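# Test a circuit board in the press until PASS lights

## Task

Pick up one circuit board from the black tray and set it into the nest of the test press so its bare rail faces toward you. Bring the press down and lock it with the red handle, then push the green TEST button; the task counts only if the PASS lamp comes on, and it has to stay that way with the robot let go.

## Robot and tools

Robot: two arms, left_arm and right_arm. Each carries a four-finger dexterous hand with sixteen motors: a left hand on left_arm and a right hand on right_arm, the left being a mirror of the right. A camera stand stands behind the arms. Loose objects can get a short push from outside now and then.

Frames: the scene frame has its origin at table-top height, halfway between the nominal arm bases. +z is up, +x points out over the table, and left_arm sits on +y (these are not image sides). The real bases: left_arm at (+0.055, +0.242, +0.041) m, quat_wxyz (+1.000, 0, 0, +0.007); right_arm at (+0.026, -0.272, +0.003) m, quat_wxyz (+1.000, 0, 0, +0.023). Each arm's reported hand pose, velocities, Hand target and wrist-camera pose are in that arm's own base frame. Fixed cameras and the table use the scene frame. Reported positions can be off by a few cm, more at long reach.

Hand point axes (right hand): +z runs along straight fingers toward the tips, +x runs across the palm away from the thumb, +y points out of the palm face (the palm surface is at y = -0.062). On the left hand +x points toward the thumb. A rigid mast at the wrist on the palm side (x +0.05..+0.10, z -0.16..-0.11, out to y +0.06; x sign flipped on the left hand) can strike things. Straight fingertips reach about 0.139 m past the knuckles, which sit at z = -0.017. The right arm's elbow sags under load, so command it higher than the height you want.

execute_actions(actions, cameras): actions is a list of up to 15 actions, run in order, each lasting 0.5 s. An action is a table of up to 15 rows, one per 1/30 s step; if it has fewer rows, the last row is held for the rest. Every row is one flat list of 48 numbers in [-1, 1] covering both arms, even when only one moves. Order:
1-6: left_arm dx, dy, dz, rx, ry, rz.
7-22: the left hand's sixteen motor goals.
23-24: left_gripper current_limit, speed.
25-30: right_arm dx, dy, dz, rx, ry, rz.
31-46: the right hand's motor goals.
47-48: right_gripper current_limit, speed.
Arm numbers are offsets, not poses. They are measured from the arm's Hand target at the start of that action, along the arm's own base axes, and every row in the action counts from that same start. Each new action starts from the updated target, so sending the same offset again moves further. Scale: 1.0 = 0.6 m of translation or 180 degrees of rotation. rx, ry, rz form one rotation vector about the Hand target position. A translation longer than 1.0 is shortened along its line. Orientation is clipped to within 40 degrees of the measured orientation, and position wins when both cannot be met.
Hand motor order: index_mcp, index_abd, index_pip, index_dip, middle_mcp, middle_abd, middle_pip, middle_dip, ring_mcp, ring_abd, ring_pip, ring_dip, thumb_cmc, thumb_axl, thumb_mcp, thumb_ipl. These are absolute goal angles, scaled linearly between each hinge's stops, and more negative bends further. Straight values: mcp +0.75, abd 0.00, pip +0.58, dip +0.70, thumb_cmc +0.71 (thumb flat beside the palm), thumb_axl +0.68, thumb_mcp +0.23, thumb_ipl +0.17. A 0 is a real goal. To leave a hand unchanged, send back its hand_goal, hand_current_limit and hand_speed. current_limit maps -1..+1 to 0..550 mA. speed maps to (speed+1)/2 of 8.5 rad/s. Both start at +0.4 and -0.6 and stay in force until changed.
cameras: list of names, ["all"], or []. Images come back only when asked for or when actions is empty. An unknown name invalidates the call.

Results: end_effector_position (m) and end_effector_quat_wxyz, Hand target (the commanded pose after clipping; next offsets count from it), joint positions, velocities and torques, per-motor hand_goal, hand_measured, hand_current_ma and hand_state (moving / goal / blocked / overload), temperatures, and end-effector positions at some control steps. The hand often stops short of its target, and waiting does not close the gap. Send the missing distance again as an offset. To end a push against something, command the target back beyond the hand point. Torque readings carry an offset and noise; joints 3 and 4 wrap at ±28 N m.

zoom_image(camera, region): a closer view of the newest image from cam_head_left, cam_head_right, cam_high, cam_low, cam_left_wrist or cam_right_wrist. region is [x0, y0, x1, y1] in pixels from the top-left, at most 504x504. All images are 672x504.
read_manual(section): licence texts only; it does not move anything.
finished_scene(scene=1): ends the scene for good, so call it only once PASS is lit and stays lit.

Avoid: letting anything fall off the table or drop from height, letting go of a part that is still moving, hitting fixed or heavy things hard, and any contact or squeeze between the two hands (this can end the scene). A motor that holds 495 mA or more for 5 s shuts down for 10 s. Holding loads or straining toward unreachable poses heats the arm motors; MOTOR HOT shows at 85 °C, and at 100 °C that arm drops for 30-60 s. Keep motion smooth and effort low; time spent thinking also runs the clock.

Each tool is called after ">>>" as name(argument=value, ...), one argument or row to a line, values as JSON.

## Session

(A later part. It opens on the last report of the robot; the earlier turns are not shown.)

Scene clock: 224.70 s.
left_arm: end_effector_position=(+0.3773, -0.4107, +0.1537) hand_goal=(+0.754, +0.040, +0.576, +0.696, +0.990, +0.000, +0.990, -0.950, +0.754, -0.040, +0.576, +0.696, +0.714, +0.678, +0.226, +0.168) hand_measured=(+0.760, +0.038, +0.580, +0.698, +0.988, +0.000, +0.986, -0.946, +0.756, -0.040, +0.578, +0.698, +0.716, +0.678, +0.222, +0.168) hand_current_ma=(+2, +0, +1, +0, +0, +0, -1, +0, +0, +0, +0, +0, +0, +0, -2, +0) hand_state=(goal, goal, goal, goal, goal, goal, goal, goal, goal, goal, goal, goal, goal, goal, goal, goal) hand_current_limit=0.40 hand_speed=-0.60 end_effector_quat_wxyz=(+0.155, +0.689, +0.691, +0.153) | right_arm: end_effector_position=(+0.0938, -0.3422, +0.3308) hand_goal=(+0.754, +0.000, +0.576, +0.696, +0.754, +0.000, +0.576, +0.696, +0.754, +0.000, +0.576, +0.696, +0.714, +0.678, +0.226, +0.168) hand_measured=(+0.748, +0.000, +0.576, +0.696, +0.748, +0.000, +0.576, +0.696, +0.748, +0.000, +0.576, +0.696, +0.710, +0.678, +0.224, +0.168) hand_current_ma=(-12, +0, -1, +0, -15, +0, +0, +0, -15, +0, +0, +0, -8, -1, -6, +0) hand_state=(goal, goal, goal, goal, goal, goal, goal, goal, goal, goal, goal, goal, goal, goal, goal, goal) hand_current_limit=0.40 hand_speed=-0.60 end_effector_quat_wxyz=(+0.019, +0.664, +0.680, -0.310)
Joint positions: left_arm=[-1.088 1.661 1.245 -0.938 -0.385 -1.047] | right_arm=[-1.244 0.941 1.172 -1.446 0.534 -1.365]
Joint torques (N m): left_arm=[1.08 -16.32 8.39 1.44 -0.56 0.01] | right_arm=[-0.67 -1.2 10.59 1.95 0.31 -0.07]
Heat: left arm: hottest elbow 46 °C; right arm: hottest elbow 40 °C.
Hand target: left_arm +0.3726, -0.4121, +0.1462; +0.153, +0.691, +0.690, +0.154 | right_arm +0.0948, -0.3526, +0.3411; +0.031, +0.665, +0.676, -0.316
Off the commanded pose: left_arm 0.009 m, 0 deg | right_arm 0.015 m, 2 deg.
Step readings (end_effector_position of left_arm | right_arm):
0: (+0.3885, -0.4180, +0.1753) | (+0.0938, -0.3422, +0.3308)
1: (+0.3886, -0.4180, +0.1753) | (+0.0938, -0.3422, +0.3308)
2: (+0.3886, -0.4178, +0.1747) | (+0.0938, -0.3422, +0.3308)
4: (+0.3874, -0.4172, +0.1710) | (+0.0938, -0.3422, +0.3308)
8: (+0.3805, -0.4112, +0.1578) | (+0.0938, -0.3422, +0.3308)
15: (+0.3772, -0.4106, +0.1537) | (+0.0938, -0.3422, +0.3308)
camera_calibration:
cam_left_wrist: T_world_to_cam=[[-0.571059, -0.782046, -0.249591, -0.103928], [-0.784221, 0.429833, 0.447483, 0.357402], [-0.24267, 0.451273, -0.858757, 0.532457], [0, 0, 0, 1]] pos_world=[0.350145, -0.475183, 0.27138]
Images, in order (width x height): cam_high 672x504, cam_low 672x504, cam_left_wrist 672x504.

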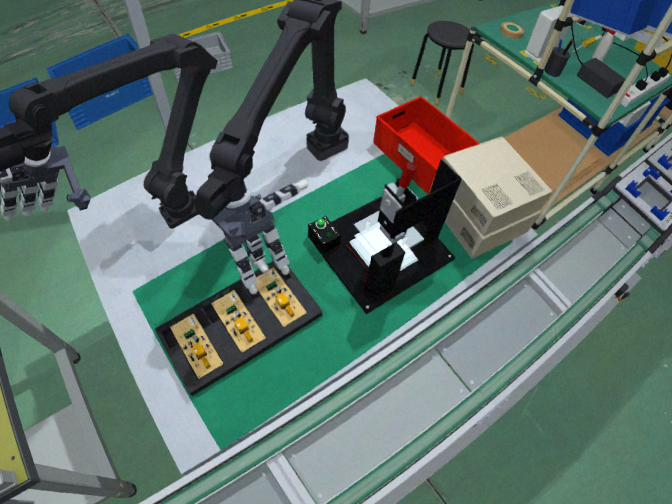

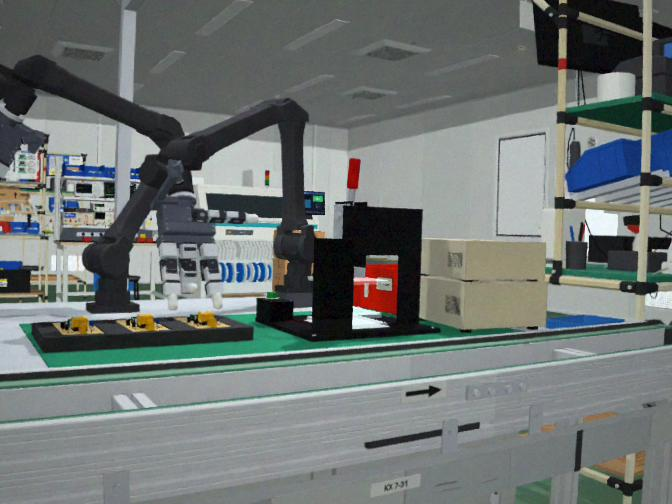

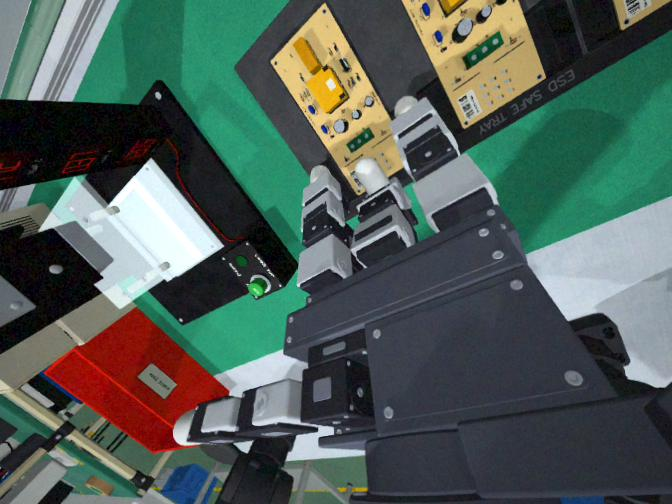

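>>> execute_actions(
  actions=[
    [[-0.003,0.002,-0.033,0,0,0,0.754,0.04,0.576,0.696,0.99,0,0.99,-0.95,0.754,-0.04,0.576,0.696,0.714,0.678,0.226,0.168,0.4,-0.6,0,0,0,0,0,0,0.754,0,0.576,0.696,0.754,0,0.576,0.696,0.754,0,0.576,0.696,0.714,0.678,0.226,0.168,0.4,-0.6]],
  ],
  cameras=["cam_left_wrist","cam_high","cam_low"],
)

>>> zoom_image(
  camera="cam_left_wrist",
  region=[250, 20, 470, 230],
)

>>> zoom_image(
  camera="cam_high",
  region=[225, 240, 315, 320],
)

>>> zoom_image(
  camera="cam_low",
  region=[140, 260, 270, 360],
)

Scene clock: 227.53 s.
left_arm: end_effector_position=(+0.3765, -0.4094, +0.1440) hand_goal=(+0.754, +0.040, +0.576, +0.696, +0.990, +0.000, +0.990, -0.950, +0.754, -0.040, +0.576, +0.696, +0.714, +0.678, +0.226, +0.168) hand_measured=(+0.760, +0.038, +0.580, +0.698, +0.988, +0.000, +0.986, -0.946, +0.756, -0.040, +0.578, +0.698, +0.716, +0.678, +0.222, +0.168) hand_current_ma=(+2, +0, +1, +0, +0, +0, -1, +0, +0, +0, +0, +0, +0, +0, -2, +0) hand_state=(goal, goal, goal, goal, goal, goal, goal, goal, goal, goal, goal, goal, goal, goal, goal, goal) hand_current_limit=0.40 hand_speed=-0.60 end_effector_quat_wxyz=(+0.164, +0.687, +0.692, +0.150) | right_arm: end_effector_position=(+0.0938, -0.3422, +0.3308) hand_goal=(+0.754, +0.000, +0.576, +0.696, +0.754, +0.000, +0.576, +0.696, +0.754, +0.000, +0.576, +0.696, +0.714, +0.678, +0.226, +0.168) hand_measured=(+0.748, +0.000, +0.576, +0.696, +0.748, +0.000, +0.576, +0.696, +0.748, +0.000, +0.576, +0.696, +0.710, +0.678, +0.224, +0.168) hand_current_ma=(-12, +0, -1, +0, -15, +0, +0, +0, -15, +0, +0, +0, -8, -1, -6, +0) hand_state=(goal, goal, goal, goal, goal, goal, goal, goal, goal, goal, goal, goal, goal, goal, goal, goal) hand_current_limit=0.40 hand_speed=-0.60 end_effector_quat_wxyz=(+0.019, +0.664, +0.680, -0.310)
Joint positions: left_arm=[-1.088 1.661 1.213 -0.887 -0.385 -1.05] | right_arm=[-1.244 0.941 1.172 -1.446 0.534 -1.365]
Joint torques (N m): left_arm=[0.91 -14.68 8.12 1.54 -0.57 -0.02] | right_arm=[-0.67 -1.08 10.58 1.91 0.3 -0.08]
Heat: left arm: hottest elbow 45 °C; right arm: hottest elbow 40 °C.
Hand target: left_arm +0.3708, -0.4109, +0.1264; +0.153, +0.691, +0.690, +0.153 | right_arm +0.0948, -0.3526, +0.3411; +0.031, +0.665, +0.676, -0.316
Off the commanded pose: left_arm 0.019 m, 1 deg | right_arm 0.015 m, 2 deg.
Step readings (end_effector_position of left_arm | right_arm):
0: (+0.3773, -0.4107, +0.1537) | (+0.0938, -0.3422, +0.3308)
1: (+0.3773, -0.4107, +0.1537) | (+0.0938, -0.3422, +0.3308)
2: (+0.3774, -0.4109, +0.1533) | (+0.0938, -0.3422, +0.3308)
4: (+0.3779, -0.4117, +0.1517) | (+0.0938, -0.3422, +0.3308)
8: (+0.3766, -0.4093, +0.1455) | (+0.0938, -0.3422, +0.3308)
15: (+0.3764, -0.4092, +0.1439) | (+0.0938, -0.3422, +0.3308)
camera_calibration:
cam_left_wrist: T_world_to_cam=[[-0.567575, -0.787385, -0.240591, -0.110673], [-0.788828, 0.436361, 0.432827, 0.367053], [-0.235817, 0.435447, -0.868779, 0.515759], [0, 0, 0, 1]] pos_world=[0.348351, -0.471895, 0.262583]
Images, in order (width x height): cam_high 672x504, cam_low 672x504, cam_left_wrist 672x504.

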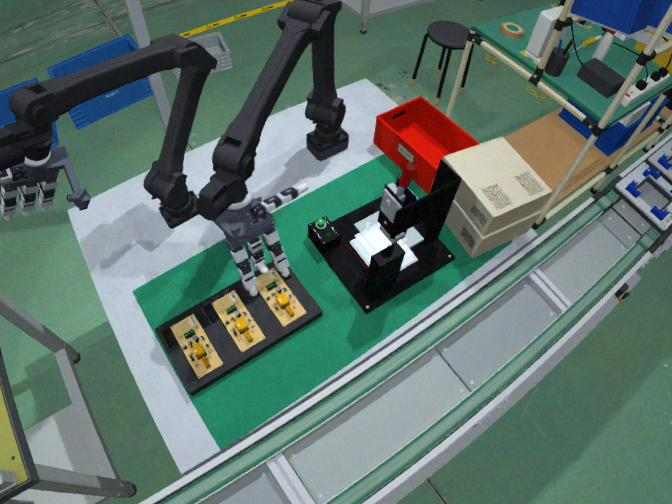

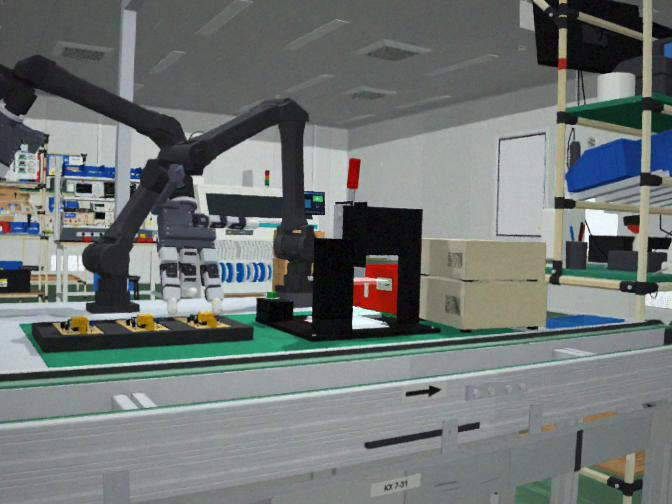

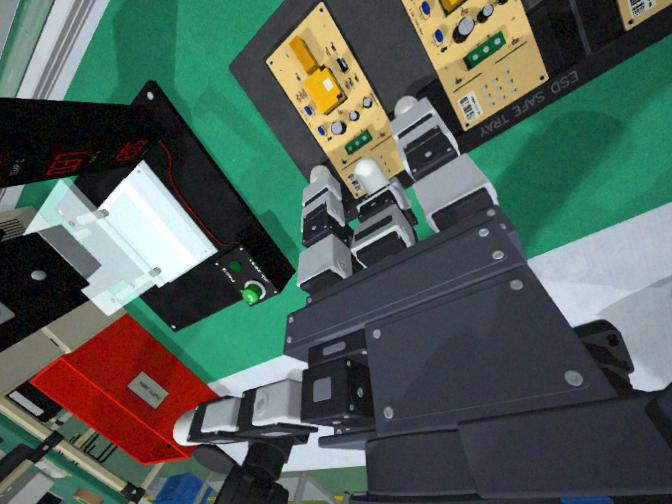

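Scaled by 2.291 from the camera's 672x504 image, which has a finer 960x720 frame.

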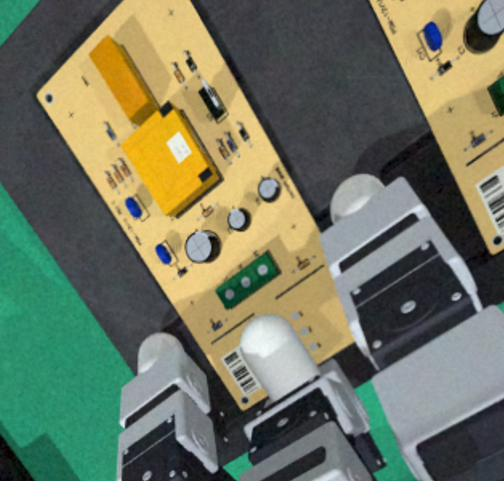

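Scaled by 5.600 from the camera's 672x504 image, which has a finer 960x720 frame.

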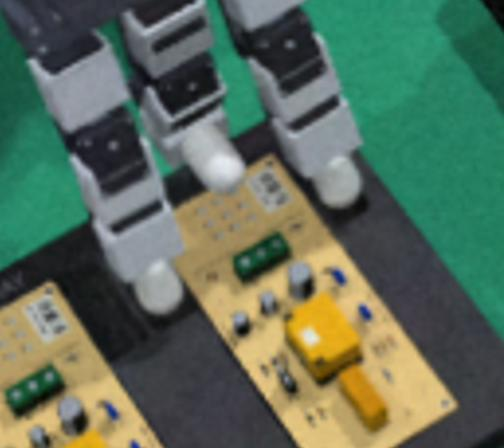

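Scaled by 3.877 from the camera's 672x504 image, which has a finer 960x720 frame.

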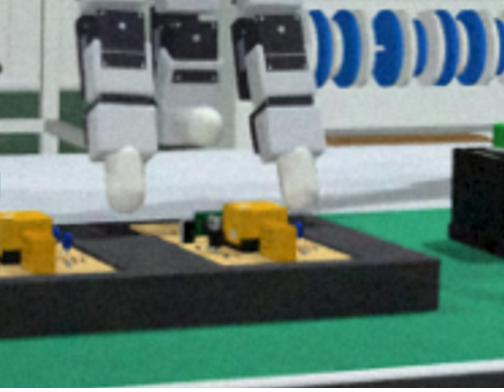

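>>> execute_actions(
  actions=[
    [[-0.006,0,-0.02,0,0,0,0.754,0.04,0.576,0.696,0.99,0,0.99,-0.95,0.754,-0.04,0.576,0.696,0.714,0.678,0.226,0.168,0.4,-0.6,0,0,0,0,0,0,0.754,0,0.576,0.696,0.754,0,0.576,0.696,0.754,0,0.576,0.696,0.714,0.678,0.226,0.168,0.4,-0.6]],
  ],
  cameras=["cam_left_wrist","cam_high","cam_low"],
)

>>> zoom_image(
  camera="cam_high",
  region=[225, 240, 315, 320],
)

>>> zoom_image(
  camera="cam_low",
  region=[160, 275, 240, 345],
)

Scene clock: 229.83 s.
left_arm: end_effector_position=(+0.3724, -0.4101, +0.1374) hand_goal=(+0.754, +0.040, +0.576, +0.696, +0.990, +0.000, +0.990, -0.950, +0.754, -0.040, +0.576, +0.696, +0.714, +0.678, +0.226, +0.168) hand_measured=(+0.760, +0.038, +0.580, +0.698, +0.988, +0.000, +0.986, -0.946, +0.756, -0.040, +0.578, +0.698, +0.716, +0.678, +0.222, +0.168) hand_current_ma=(+2, +0, +1, +0, +0, +0, -1, +0, +0, +0, +0, +0, +0, +0, -2, +0) hand_state=(goal, goal, goal, goal, goal, goal, goal, goal, goal, goal, goal, goal, goal, goal, goal, goal) hand_current_limit=0.40 hand_speed=-0.60 end_effector_quat_wxyz=(+0.169, +0.686, +0.692, +0.149) | right_arm: end_effector_position=(+0.0938, -0.3422, +0.3308) hand_goal=(+0.754, +0.000, +0.576, +0.696, +0.754, +0.000, +0.576, +0.696, +0.754, +0.000, +0.576, +0.696, +0.714, +0.678, +0.226, +0.168) hand_measured=(+0.748, +0.000, +0.576, +0.696, +0.748, +0.000, +0.576, +0.696, +0.748, +0.000, +0.576, +0.696, +0.710, +0.678, +0.224, +0.168) hand_current_ma=(-12, +0, -1, +0, -15, +0, +0, +0, -15, +0, +0, +0, -8, -1, -6, +0) hand_state=(goal, goal, goal, goal, goal, goal, goal, goal, goal, goal, goal, goal, goal, goal, goal, goal) hand_current_limit=0.40 hand_speed=-0.60 end_effector_quat_wxyz=(+0.019, +0.664, +0.680, -0.310)
Joint positions: left_arm=[-1.096 1.662 1.193 -0.858 -0.387 -1.057] | right_arm=[-1.244 0.941 1.172 -1.446 0.534 -1.365]
Joint torques (N m): left_arm=[0.97 -13.8 8.02 1.51 -0.57 -0.02] | right_arm=[-0.62 -1.32 10.66 1.95 0.31 -0.07]
Heat: left arm: hottest elbow 45 °C; right arm: hottest elbow 40 °C.
Hand target: left_arm +0.3671, -0.4109, +0.1144; +0.153, +0.691, +0.690, +0.153 | right_arm +0.0948, -0.3526, +0.3411; +0.031, +0.665, +0.676, -0.316
Off the commanded pose: left_arm 0.024 m, 2 deg | right_arm 0.015 m, 2 deg.
Step readings (end_effector_position of left_arm | right_arm):
0: (+0.3765, -0.4094, +0.1440) | (+0.0938, -0.3422, +0.3308)
1: (+0.3765, -0.4094, +0.1440) | (+0.0938, -0.3422, +0.3308)
2: (+0.3764, -0.4095, +0.1438) | (+0.0938, -0.3422, +0.3308)
4: (+0.3762, -0.4098, +0.1427) | (+0.0938, -0.3422, +0.3308)
8: (+0.3735, -0.4093, +0.1387) | (+0.0938, -0.3422, +0.3308)
15: (+0.3723, -0.4100, +0.1374) | (+0.0938, -0.3422, +0.3308)
camera_calibration:
cam_left_wrist: T_world_to_cam=[[-0.567608, -0.78873, -0.236064, -0.116282], [-0.790197, 0.441426, 0.425125, 0.370569], [-0.231104, 0.427842, -0.873809, 0.505114], [0, 0, 0, 1]] pos_world=[0.343554, -0.471402, 0.256385]
Images, in order (width x height): cam_high 672x504, cam_low 672x504, cam_left_wrist 672x504.

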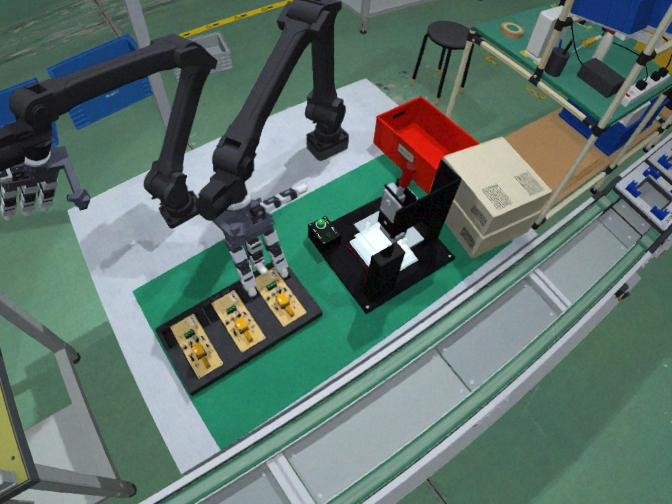

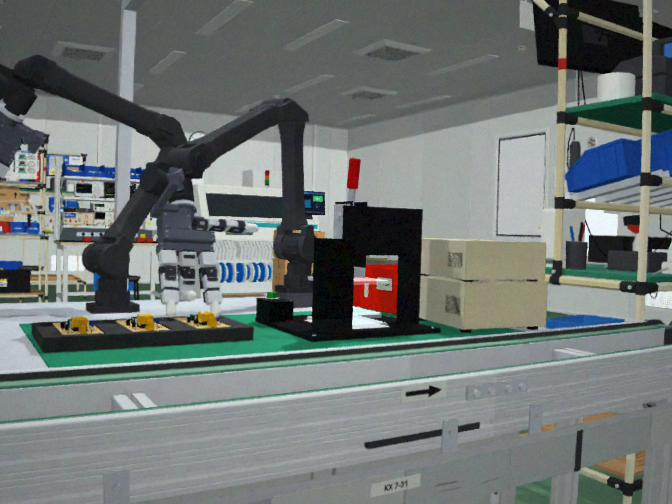

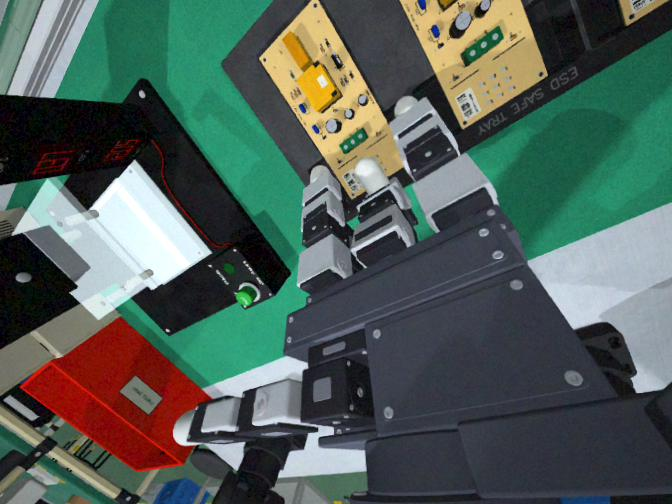

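Scaled by 5.600 from the camera's 672x504 image, which has a finer 960x720 frame.

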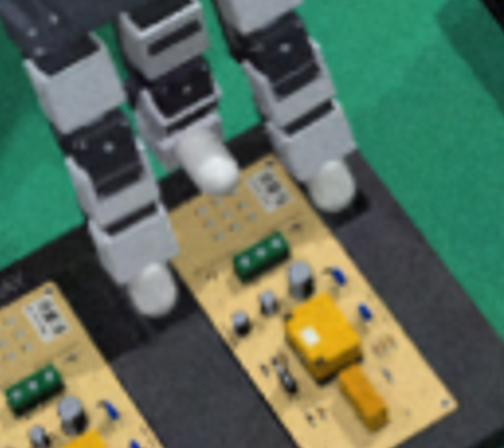

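Scaled by 6.300 from the camera's 672x504 image, which has a finer 960x720 frame.

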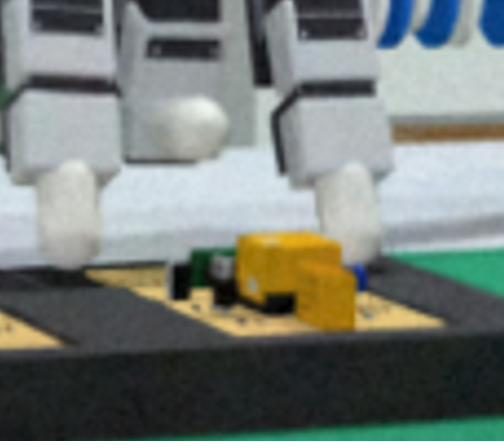

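>>> execute_actions(
  actions=[
    [[0.0,0.0,-0.035,0,0,0,0.754,0.04,0.576,0.696,0.99,0,0.99,-0.95,0.754,-0.04,0.576,0.696,0.714,0.678,0.226,0.168,0.4,-0.6,0,0,0,0,0,0,0.754,0,0.576,0.696,0.754,0,0.576,0.696,0.754,0,0.576,0.696,0.714,0.678,0.226,0.168,0.4,-0.6]],
  ],
  cameras=["cam_left_wrist","cam_high","cam_low"],
)

>>> zoom_image(
  camera="cam_high",
  region=[225, 240, 315, 320],
)

>>> zoom_image(
  camera="cam_low",
  region=[160, 275, 240, 345],
)

>>> zoom_image(
  camera="cam_left_wrist",
  region=[250, 20, 470, 230],
)

Scene clock: 231.80 s.
left_arm: end_effector_position=(+0.3729, -0.4114, +0.1295) hand_goal=(+0.754, +0.040, +0.576, +0.696, +0.990, +0.000, +0.990, -0.950, +0.754, -0.040, +0.576, +0.696, +0.714, +0.678, +0.226, +0.168) hand_measured=(+0.756, +0.044, +0.578, +0.698, +0.988, +0.000, +0.986, -0.946, +0.752, -0.020, +0.576, +0.698, +0.716, +0.678, +0.222, +0.168) hand_current_ma=(+0, +0, +0, +0, +0, +0, -1, +0, +0, +10, +0, +0, +0, +0, -2, +0) hand_state=(goal, goal, goal, goal, goal, goal, goal, goal, goal, blocked, goal, goal, goal, goal, goal, goal) hand_current_limit=0.40 hand_speed=-0.60 end_effector_quat_wxyz=(+0.178, +0.683, +0.692, +0.149) | right_arm: end_effector_position=(+0.0938, -0.3422, +0.3308) hand_goal=(+0.754, +0.000, +0.576, +0.696, +0.754, +0.000, +0.576, +0.696, +0.754, +0.000, +0.576, +0.696, +0.714, +0.678, +0.226, +0.168) hand_measured=(+0.748, +0.000, +0.576, +0.696, +0.748, +0.000, +0.576, +0.696, +0.748, +0.000, +0.576, +0.696, +0.710, +0.678, +0.224, +0.168) hand_current_ma=(-12, +0, -1, +0, -15, +0, +0, +0, -15, +0, +0, +0, -8, -1, -6, +0) hand_state=(goal, goal, goal, goal, goal, goal, goal, goal, goal, goal, goal, goal, goal, goal, goal, goal) hand_current_limit=0.40 hand_speed=-0.60 end_effector_quat_wxyz=(+0.019, +0.664, +0.680, -0.310)
Joint positions: left_arm=[-1.098 1.67 1.174 -0.814 -0.393 -1.059] | right_arm=[-1.244 0.941 1.172 -1.446 0.534 -1.365]
Joint torques (N m): left_arm=[1.08 -12.22 7.28 1.88 -0.32 0] | right_arm=[-0.62 -1.08 10.61 1.92 0.28 -0.07]
Heat: left arm: hottest elbow 45 °C; right arm: hottest elbow 40 °C.
Hand target: left_arm +0.3671, -0.4108, +0.0933; +0.153, +0.691, +0.690, +0.154 | right_arm +0.0948, -0.3526, +0.3411; +0.031, +0.665, +0.676, -0.316
Off the commanded pose: left_arm 0.037 m, 3 deg | right_arm 0.015 m, 2 deg.
Step readings (end_effector_position of left_arm | right_arm):
0: (+0.3724, -0.4100, +0.1374) | (+0.0938, -0.3422, +0.3308)
1: (+0.3724, -0.4101, +0.1374) | (+0.0938, -0.3422, +0.3308)
2: (+0.3725, -0.4103, +0.1370) | (+0.0938, -0.3422, +0.3308)
4: (+0.3729, -0.4110, +0.1344) | (+0.0938, -0.3422, +0.3308)
8: (+0.3734, -0.4109, +0.1300) | (+0.0938, -0.3422, +0.3308)
15: (+0.3729, -0.4114, +0.1295) | (+0.0938, -0.3422, +0.3308)
camera_calibration:
cam_left_wrist: T_world_to_cam=[[-0.562823, -0.793082, -0.23292, -0.122878], [-0.796688, 0.445398, 0.408544, 0.38119], [-0.220267, 0.415502, -0.882519, 0.490917], [0, 0, 0, 1]] pos_world=[0.342664, -0.471211, 0.24889]
Images, in order (width x height): cam_high 672x504, cam_low 672x504, cam_left_wrist 672x504.

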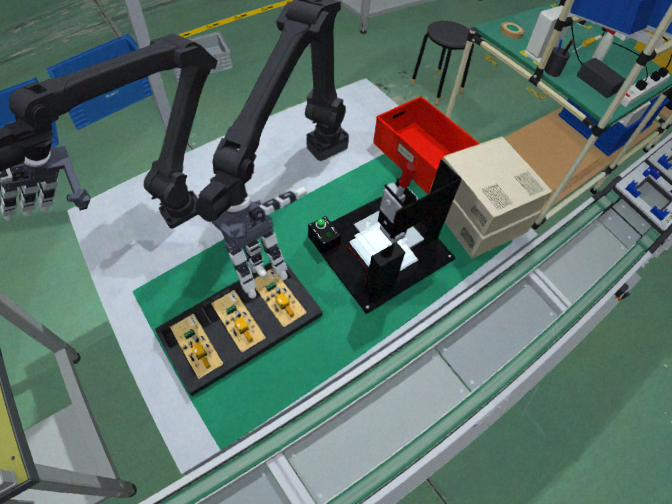

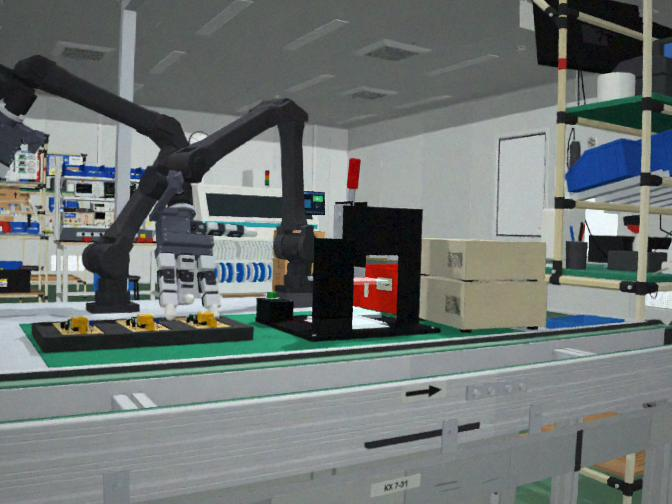

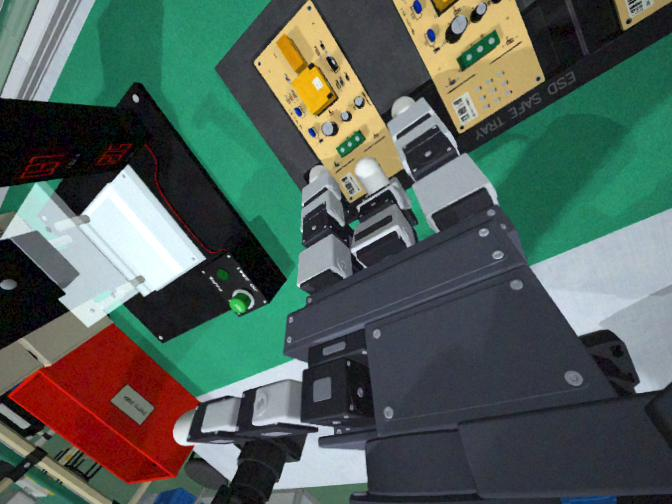

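Scaled by 5.600 from the camera's 672x504 image, which has a finer 960x720 frame.

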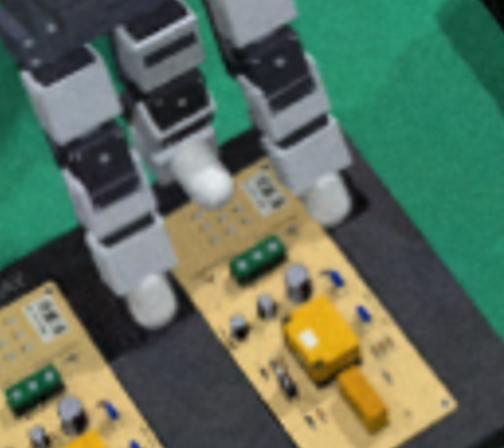

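Scaled by 6.300 from the camera's 672x504 image, which has a finer 960x720 frame.

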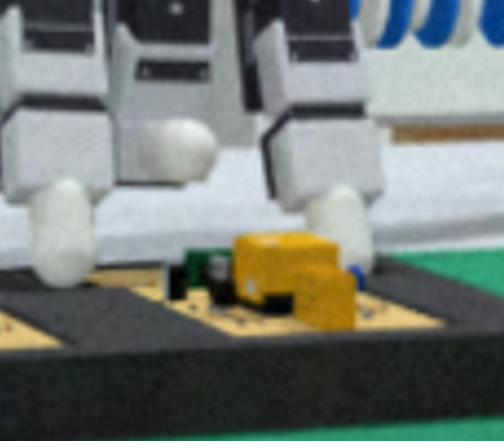

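Scaled by 2.291 from the camera's 672x504 image, which has a finer 960x720 frame.

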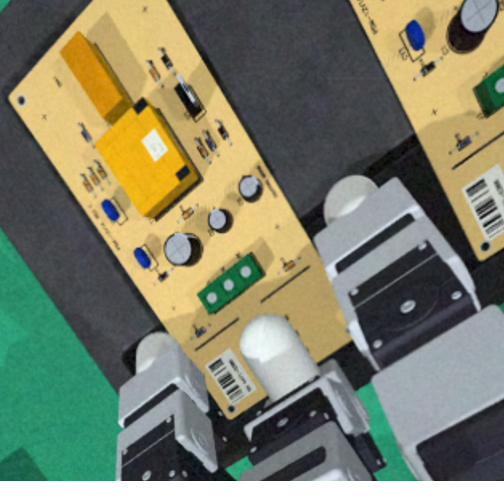

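>>> execute_actions(
  actions=[
    [[0.0,0.006,0.0,0,0,0,0.754,0.04,0.576,0.696,0.99,0,0.99,-0.95,0.754,-0.03,0.576,0.696,0.714,0.678,0.226,0.168,0.4,-0.6,0,0,0,0,0,0,0.754,0,0.576,0.696,0.754,0,0.576,0.696,0.754,0,0.576,0.696,0.714,0.678,0.226,0.168,0.4,-0.6]],
  ],
  cameras=["cam_high","cam_low"],
)

>>> zoom_image(
  camera="cam_high",
  region=[225, 240, 315, 320],
)

>>> zoom_image(
  camera="cam_low",
  region=[160, 275, 240, 345],
)

Scene clock: 233.83 s.
left_arm: end_effector_position=(+0.3727, -0.4115, +0.1288) hand_goal=(+0.754, +0.040, +0.576, +0.696, +0.990, +0.000, +0.990, -0.950, +0.754, -0.030, +0.576, +0.696, +0.714, +0.678, +0.226, +0.168) hand_measured=(+0.756, +0.050, +0.578, +0.698, +0.988, +0.000, +0.986, -0.946, +0.752, -0.014, +0.576, +0.698, +0.716, +0.678, +0.222, +0.168) hand_current_ma=(+0, +3, +0, +0, +0, +0, -1, +0, +0, +7, +0, +0, +0, +0, -2, +0) hand_state=(goal, goal, goal, goal, goal, goal, goal, goal, goal, goal, goal, goal, goal, goal, goal, goal) hand_current_limit=0.40 hand_speed=-0.60 end_effector_quat_wxyz=(+0.179, +0.683, +0.692, +0.148) | right_arm: end_effector_position=(+0.0938, -0.3422, +0.3308) hand_goal=(+0.754, +0.000, +0.576, +0.696, +0.754, +0.000, +0.576, +0.696, +0.754, +0.000, +0.576, +0.696, +0.714, +0.678, +0.226, +0.168) hand_measured=(+0.748, +0.000, +0.576, +0.696, +0.748, +0.000, +0.576, +0.696, +0.748, +0.000, +0.576, +0.696, +0.710, +0.678, +0.224, +0.168) hand_current_ma=(-12, +0, -1, +0, -15, +0, +0, +0, -15, +0, +0, +0, -8, -1, -6, +0) hand_state=(goal, goal, goal, goal, goal, goal, goal, goal, goal, goal, goal, goal, goal, goal, goal, goal) hand_current_limit=0.40 hand_speed=-0.60 end_effector_quat_wxyz=(+0.019, +0.664, +0.680, -0.310)
Joint positions: left_arm=[-1.099 1.67 1.171 -0.809 -0.393 -1.059] | right_arm=[-1.244 0.941 1.172 -1.446 0.534 -1.365]
Joint torques (N m): left_arm=[1.44 -12.81 6.79 1.84 -0.29 0.05] | right_arm=[-0.62 -1.14 10.55 1.92 0.3 -0.08]
Heat: left arm: hottest elbow 44 °C; right arm: hottest elbow 40 °C.
Hand target: left_arm +0.3671, -0.4074, +0.0934; +0.153, +0.691, +0.690, +0.153 | right_arm +0.0948, -0.3526, +0.3411; +0.031, +0.665, +0.676, -0.316
Off the commanded pose: left_arm 0.036 m, 3 deg | right_arm 0.015 m, 2 deg.
Step readings (end_effector_position of left_arm | right_arm):
0: (+0.3729, -0.4114, +0.1295) | (+0.0938, -0.3422, +0.3308)
1: (+0.3729, -0.4114, +0.1295) | (+0.0938, -0.3422, +0.3308)
2: (+0.3729, -0.4115, +0.1295) | (+0.0938, -0.3422, +0.3308)
4: (+0.3729, -0.4114, +0.1291) | (+0.0938, -0.3422, +0.3308)
8: (+0.3728, -0.4112, +0.1287) | (+0.0938, -0.3422, +0.3308)
15: (+0.3727, -0.4115, +0.1288) | (+0.0938, -0.3422, +0.3308)
Images, in order (width x height): cam_high 672x504, cam_low 672x504.

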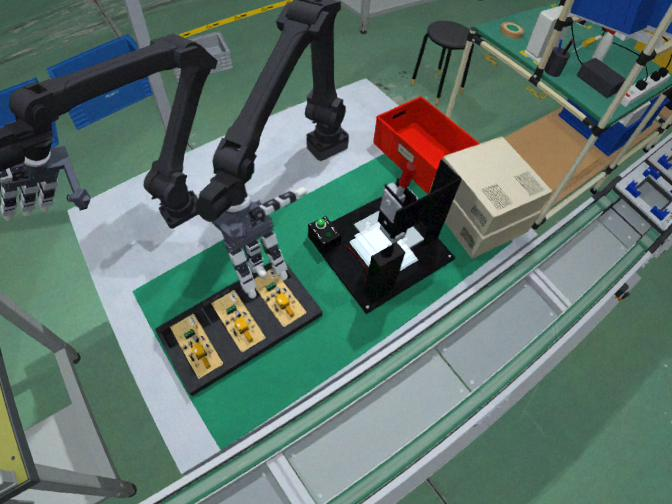

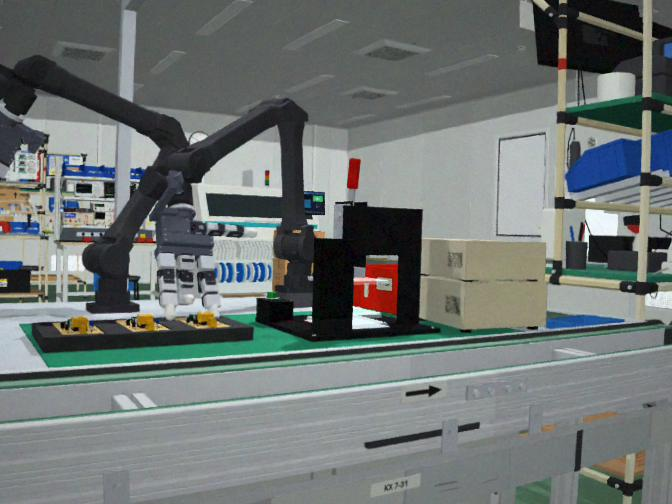

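Scaled by 5.600 from the camera's 672x504 image, which has a finer 960x720 frame.

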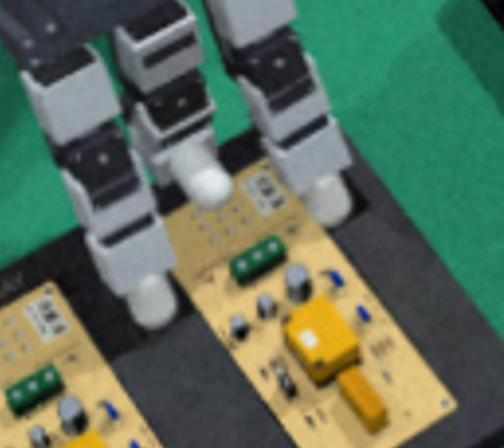

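Scaled by 6.300 from the camera's 672x504 image, which has a finer 960x720 frame.

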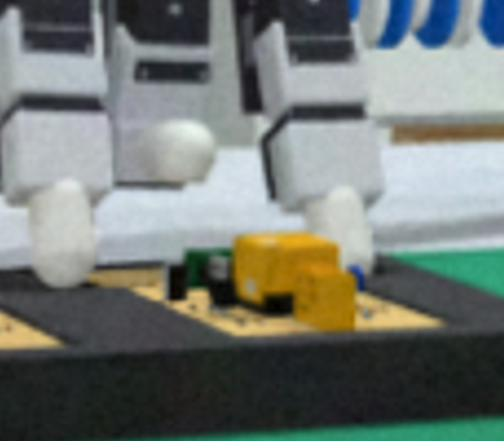

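>>> execute_actions(
  actions=[
    [[0.0,0.008,0.05,0,0,0,0.754,0.04,0.576,0.696,0.99,0,0.99,-0.95,0.754,-0.04,0.576,0.696,0.714,0.678,0.226,0.168,0.4,-0.6,0,0,0,0,0,0,0.754,0,0.576,0.696,0.754,0,0.576,0.696,0.754,0,0.576,0.696,0.714,0.678,0.226,0.168,0.4,-0.6]],
  ],
  cameras=["cam_left_wrist"],
)

>>> zoom_image(
  camera="cam_left_wrist",
  region=[280, 80, 440, 210],
)

Scene clock: 235.67 s.
left_arm: end_effector_position=(+0.3695, -0.4062, +0.1270) hand_goal=(+0.754, +0.040, +0.576, +0.696, +0.990, +0.000, +0.990, -0.950, +0.754, -0.040, +0.576, +0.696, +0.714, +0.678, +0.226, +0.168) hand_measured=(+0.748, +0.022, +0.572, +0.694, +0.988, +0.000, +0.986, -0.946, +0.754, -0.042, +0.574, +0.694, +0.716, +0.678, +0.222, +0.168) hand_current_ma=(-2, -8, -1, +0, +0, +0, -1, +0, +0, +0, +0, +0, +0, +0, -2, +0) hand_state=(goal, goal, goal, goal, goal, goal, goal, goal, goal, goal, goal, goal, goal, goal, goal, goal) hand_current_limit=0.40 hand_speed=-0.60 end_effector_quat_wxyz=(+0.164, +0.687, +0.691, +0.151) | right_arm: end_effector_position=(+0.0938, -0.3422, +0.3308) hand_goal=(+0.754, +0.000, +0.576, +0.696, +0.754, +0.000, +0.576, +0.696, +0.754, +0.000, +0.576, +0.696, +0.714, +0.678, +0.226, +0.168) hand_measured=(+0.748, +0.000, +0.576, +0.696, +0.748, +0.000, +0.576, +0.696, +0.748, +0.000, +0.576, +0.696, +0.710, +0.678, +0.224, +0.168) hand_current_ma=(-12, +0, -1, +0, -15, +0, +0, +0, -15, +0, +0, +0, -8, -1, -6, +0) hand_state=(goal, goal, goal, goal, goal, goal, goal, goal, goal, goal, goal, goal, goal, goal, goal, goal) hand_current_limit=0.40 hand_speed=-0.60 end_effector_quat_wxyz=(+0.019, +0.664, +0.680, -0.310)
Joint positions: left_arm=[-1.099 1.668 1.171 -0.842 -0.39 -1.059] | right_arm=[-1.244 0.941 1.172 -1.446 0.534 -1.365]
Joint torques (N m): left_arm=[1.79 -16.09 8.75 0.4 -0.4 0.1] | right_arm=[-0.56 -1.03 10.58 1.98 0.3 -0.08]
Heat: left arm: hottest elbow 44 °C; right arm: hottest elbow 40 °C.
Hand target: left_arm +0.3672, -0.4026, +0.1234; +0.153, +0.691, +0.690, +0.154 | right_arm +0.0948, -0.3526, +0.3411; +0.031, +0.665, +0.676, -0.316
Off the commanded pose: left_arm 0.006 m, 1 deg | right_arm 0.015 m, 2 deg.
Step readings (end_effector_position of left_arm | right_arm):
0: (+0.3727, -0.4115, +0.1288) | (+0.0938, -0.3422, +0.3308)
1: (+0.3727, -0.4115, +0.1288) | (+0.0938, -0.3422, +0.3308)
2: (+0.3727, -0.4114, +0.1289) | (+0.0938, -0.3422, +0.3308)
4: (+0.3721, -0.4104, +0.1290) | (+0.0938, -0.3422, +0.3308)
8: (+0.3704, -0.4073, +0.1279) | (+0.0938, -0.3422, +0.3308)
15: (+0.3695, -0.4062, +0.1270) | (+0.0938, -0.3422, +0.3308)
camera_calibration:
cam_left_wrist: T_world_to_cam=[[-0.567708, -0.786709, -0.242481, -0.115661], [-0.789274, 0.436421, 0.431954, 0.367738], [-0.233998, 0.436608, -0.868688, 0.497733], [0, 0, 0, 1]] pos_world=[0.341052, -0.468795, 0.245484]
Images, in order (width x height): cam_left_wrist 672x504.

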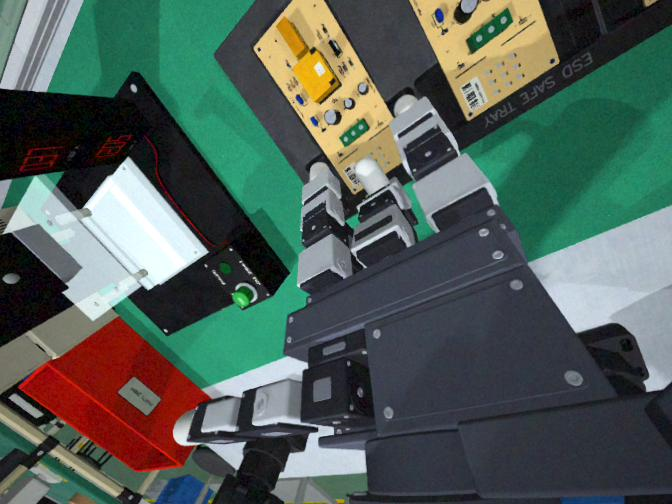

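Scaled by 3.150 from the camera's 672x504 image, which has a finer 960x720 frame.

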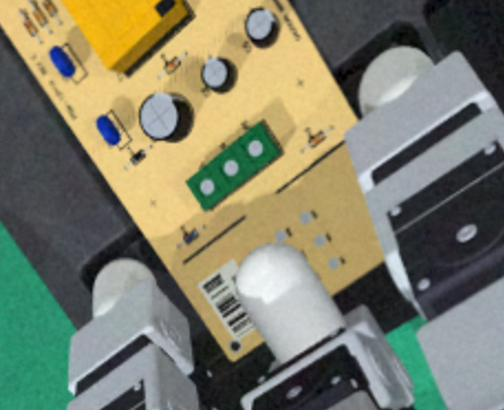

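>>> execute_actions(
  actions=[
    [[0.0,-0.008,-0.018,0,0,0,0.754,0.03,0.576,0.696,0.99,0,0.99,-0.95,0.754,-0.03,0.576,0.696,0.714,0.678,0.226,0.168,0.4,-0.6,0,0,0,0,0,0,0.754,0,0.576,0.696,0.754,0,0.576,0.696,0.754,0,0.576,0.696,0.714,0.678,0.226,0.168,0.4,-0.6]],
  ],
  cameras=["cam_left_wrist"],
)

>>> zoom_image(
  camera="cam_left_wrist",
  region=[280, 80, 440, 210],
)

Scene clock: 238.73 s.
left_arm: end_effector_position=(+0.3694, -0.4061, +0.1270) hand_goal=(+0.754, +0.030, +0.576, +0.696, +0.990, +0.000, +0.990, -0.950, +0.754, -0.030, +0.576, +0.696, +0.714, +0.678, +0.226, +0.168) hand_measured=(+0.748, +0.018, +0.572, +0.694, +0.988, +0.000, +0.986, -0.946, +0.754, -0.034, +0.574, +0.694, +0.716, +0.678, +0.222, +0.168) hand_current_ma=(-2, -3, -1, +0, +0, +0, -1, +0, +0, +0, +0, +0, +0, +0, -2, +0) hand_state=(goal, goal, goal, goal, goal, goal, goal, goal, goal, goal, goal, goal, goal, goal, goal, goal) hand_current_limit=0.40 hand_speed=-0.60 end_effector_quat_wxyz=(+0.164, +0.687, +0.691, +0.151) | right_arm: end_effector_position=(+0.0938, -0.3422, +0.3308) hand_goal=(+0.754, +0.000, +0.576, +0.696, +0.754, +0.000, +0.576, +0.696, +0.754, +0.000, +0.576, +0.696, +0.714, +0.678, +0.226, +0.168) hand_measured=(+0.748, +0.000, +0.576, +0.696, +0.748, +0.000, +0.576, +0.696, +0.748, +0.000, +0.576, +0.696, +0.710, +0.678, +0.224, +0.168) hand_current_ma=(-12, +0, -1, +0, -15, +0, +0, +0, -15, +0, +0, +0, -8, -1, -6, +0) hand_state=(goal, goal, goal, goal, goal, goal, goal, goal, goal, goal, goal, goal, goal, goal, goal, goal) hand_current_limit=0.40 hand_speed=-0.60 end_effector_quat_wxyz=(+0.019, +0.664, +0.680, -0.310)
Joint positions: left_arm=[-1.099 1.668 1.171 -0.843 -0.39 -1.059] | right_arm=[-1.244 0.941 1.172 -1.446 0.534 -1.365]
Joint torques (N m): left_arm=[1.44 -14.51 8.69 1.26 -0.45 0.05] | right_arm=[-0.67 -1.26 10.67 1.99 0.29 -0.08]
Heat: left arm: hottest elbow 44 °C; right arm: hottest elbow 40 °C.
Hand target: left_arm +0.3671, -0.4073, +0.1126; +0.153, +0.691, +0.690, +0.154 | right_arm +0.0948, -0.3526, +0.3411; +0.031, +0.665, +0.676, -0.316
Off the commanded pose: left_arm 0.015 m, 1 deg | right_arm 0.015 m, 2 deg.
Step readings (end_effector_position of left_arm | right_arm):
0: (+0.3694, -0.4061, +0.1270) | (+0.0938, -0.3422, +0.3308)
1: (+0.3694, -0.4061, +0.1270) | (+0.0938, -0.3422, +0.3308)
2: (+0.3694, -0.4061, +0.1270) | (+0.0938, -0.3422, +0.3308)
4: (+0.3694, -0.4061, +0.1270) | (+0.0938, -0.3422, +0.3308)
8: (+0.3694, -0.4061, +0.1270) | (+0.0938, -0.3422, +0.3308)
15: (+0.3694, -0.4061, +0.1270) | (+0.0938, -0.3422, +0.3308)
camera_calibration:
cam_left_wrist: T_world_to_cam=[[-0.567801, -0.786587, -0.242657, -0.115529], [-0.789176, 0.436332, 0.432223, 0.367596], [-0.234102, 0.436915, -0.868505, 0.497868], [0, 0, 0, 1]] pos_world=[0.341052, -0.468794, 0.245484]
Images, in order (width x height): cam_left_wrist 672x504.

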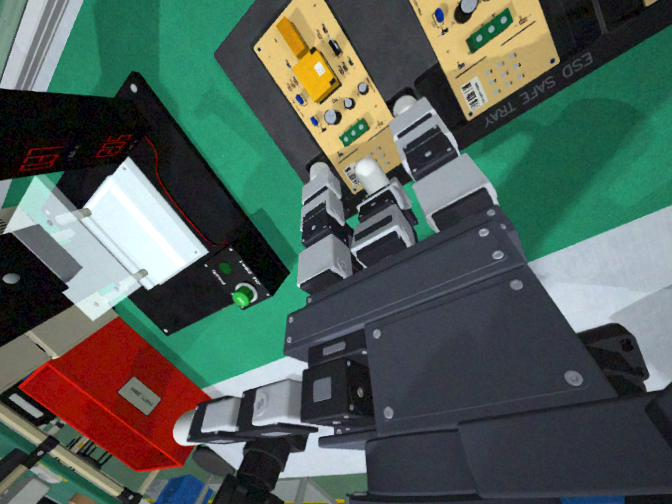

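Scaled by 3.150 from the camera's 672x504 image, which has a finer 960x720 frame.

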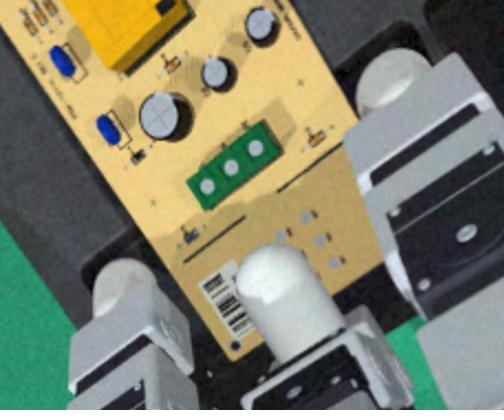

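>>> execute_actions(
  actions=[
    [[0.0,-0.006,-0.025,0,0,0,0.754,0.03,0.576,0.696,0.99,0,0.99,-0.95,0.754,-0.03,0.576,0.696,0.714,0.678,0.226,0.168,0.4,-0.6,0,0,0,0,0,0,0.754,0,0.576,0.696,0.754,0,0.576,0.696,0.754,0,0.576,0.696,0.714,0.678,0.226,0.168,0.4,-0.6]],
  ],
  cameras=[],
)

Scene clock: 240.43 s.
left_arm: end_effector_position=(+0.3711, -0.4092, +0.1236) hand_goal=(+0.754, +0.030, +0.576, +0.696, +0.990, +0.000, +0.990, -0.950, +0.754, -0.030, +0.576, +0.696, +0.714, +0.678, +0.226, +0.168) hand_measured=(+0.754, +0.026, +0.574, +0.694, +0.988, +0.000, +0.986, -0.946, +0.756, -0.008, +0.576, +0.694, +0.718, +0.678, +0.222, +0.168) hand_current_ma=(+0, +0, +0, +0, +0, +0, -1, +0, +0, +11, +0, +0, +0, +0, -2, +0) hand_state=(goal, goal, goal, goal, goal, goal, goal, goal, goal, blocked, goal, goal, goal, goal, goal, goal) hand_current_limit=0.40 hand_speed=-0.60 end_effector_quat_wxyz=(+0.169, +0.686, +0.692, +0.150) | right_arm: end_effector_position=(+0.0938, -0.3422, +0.3308) hand_goal=(+0.754, +0.000, +0.576, +0.696, +0.754, +0.000, +0.576, +0.696, +0.754, +0.000, +0.576, +0.696, +0.714, +0.678, +0.226, +0.168) hand_measured=(+0.748, +0.000, +0.576, +0.696, +0.748, +0.000, +0.576, +0.696, +0.748, +0.000, +0.576, +0.696, +0.710, +0.678, +0.224, +0.168) hand_current_ma=(-12, +0, -1, +0, -15, +0, +0, +0, -15, +0, +0, +0, -8, -1, -6, +0) hand_state=(goal, goal, goal, goal, goal, goal, goal, goal, goal, goal, goal, goal, goal, goal, goal, goal) hand_current_limit=0.40 hand_speed=-0.60 end_effector_quat_wxyz=(+0.019, +0.664, +0.680, -0.310)
Joint positions: left_arm=[-1.099 1.678 1.171 -0.823 -0.39 -1.059] | right_arm=[-1.244 0.941 1.172 -1.446 0.534 -1.365]
Joint torques (N m): left_arm=[1.14 -13.27 7.94 1.84 -0.43 0.01] | right_arm=[-0.56 -1.08 10.58 1.94 0.29 -0.08]
Heat: left arm: hottest elbow 44 °C; right arm: hottest elbow 40 °C.
Hand target: left_arm +0.3671, -0.4110, +0.0976; +0.153, +0.691, +0.690, +0.153 | right_arm +0.0948, -0.3526, +0.3411; +0.031, +0.665, +0.676, -0.316
Off the commanded pose: left_arm 0.026 m, 2 deg | right_arm 0.015 m, 2 deg.
Step readings (end_effector_position of left_arm | right_arm):
0: (+0.3694, -0.4061, +0.1270) | (+0.0938, -0.3422, +0.3308)
1: (+0.3695, -0.4062, +0.1270) | (+0.0938, -0.3422, +0.3308)
2: (+0.3696, -0.4065, +0.1272) | (+0.0938, -0.3422, +0.3308)
4: (+0.3701, -0.4075, +0.1270) | (+0.0938, -0.3422, +0.3308)
8: (+0.3708, -0.4086, +0.1256) | (+0.0938, -0.3422, +0.3308)
15: (+0.3711, -0.4092, +0.1236) | (+0.0938, -0.3422, +0.3308)
No camera images: "cameras" was empty.


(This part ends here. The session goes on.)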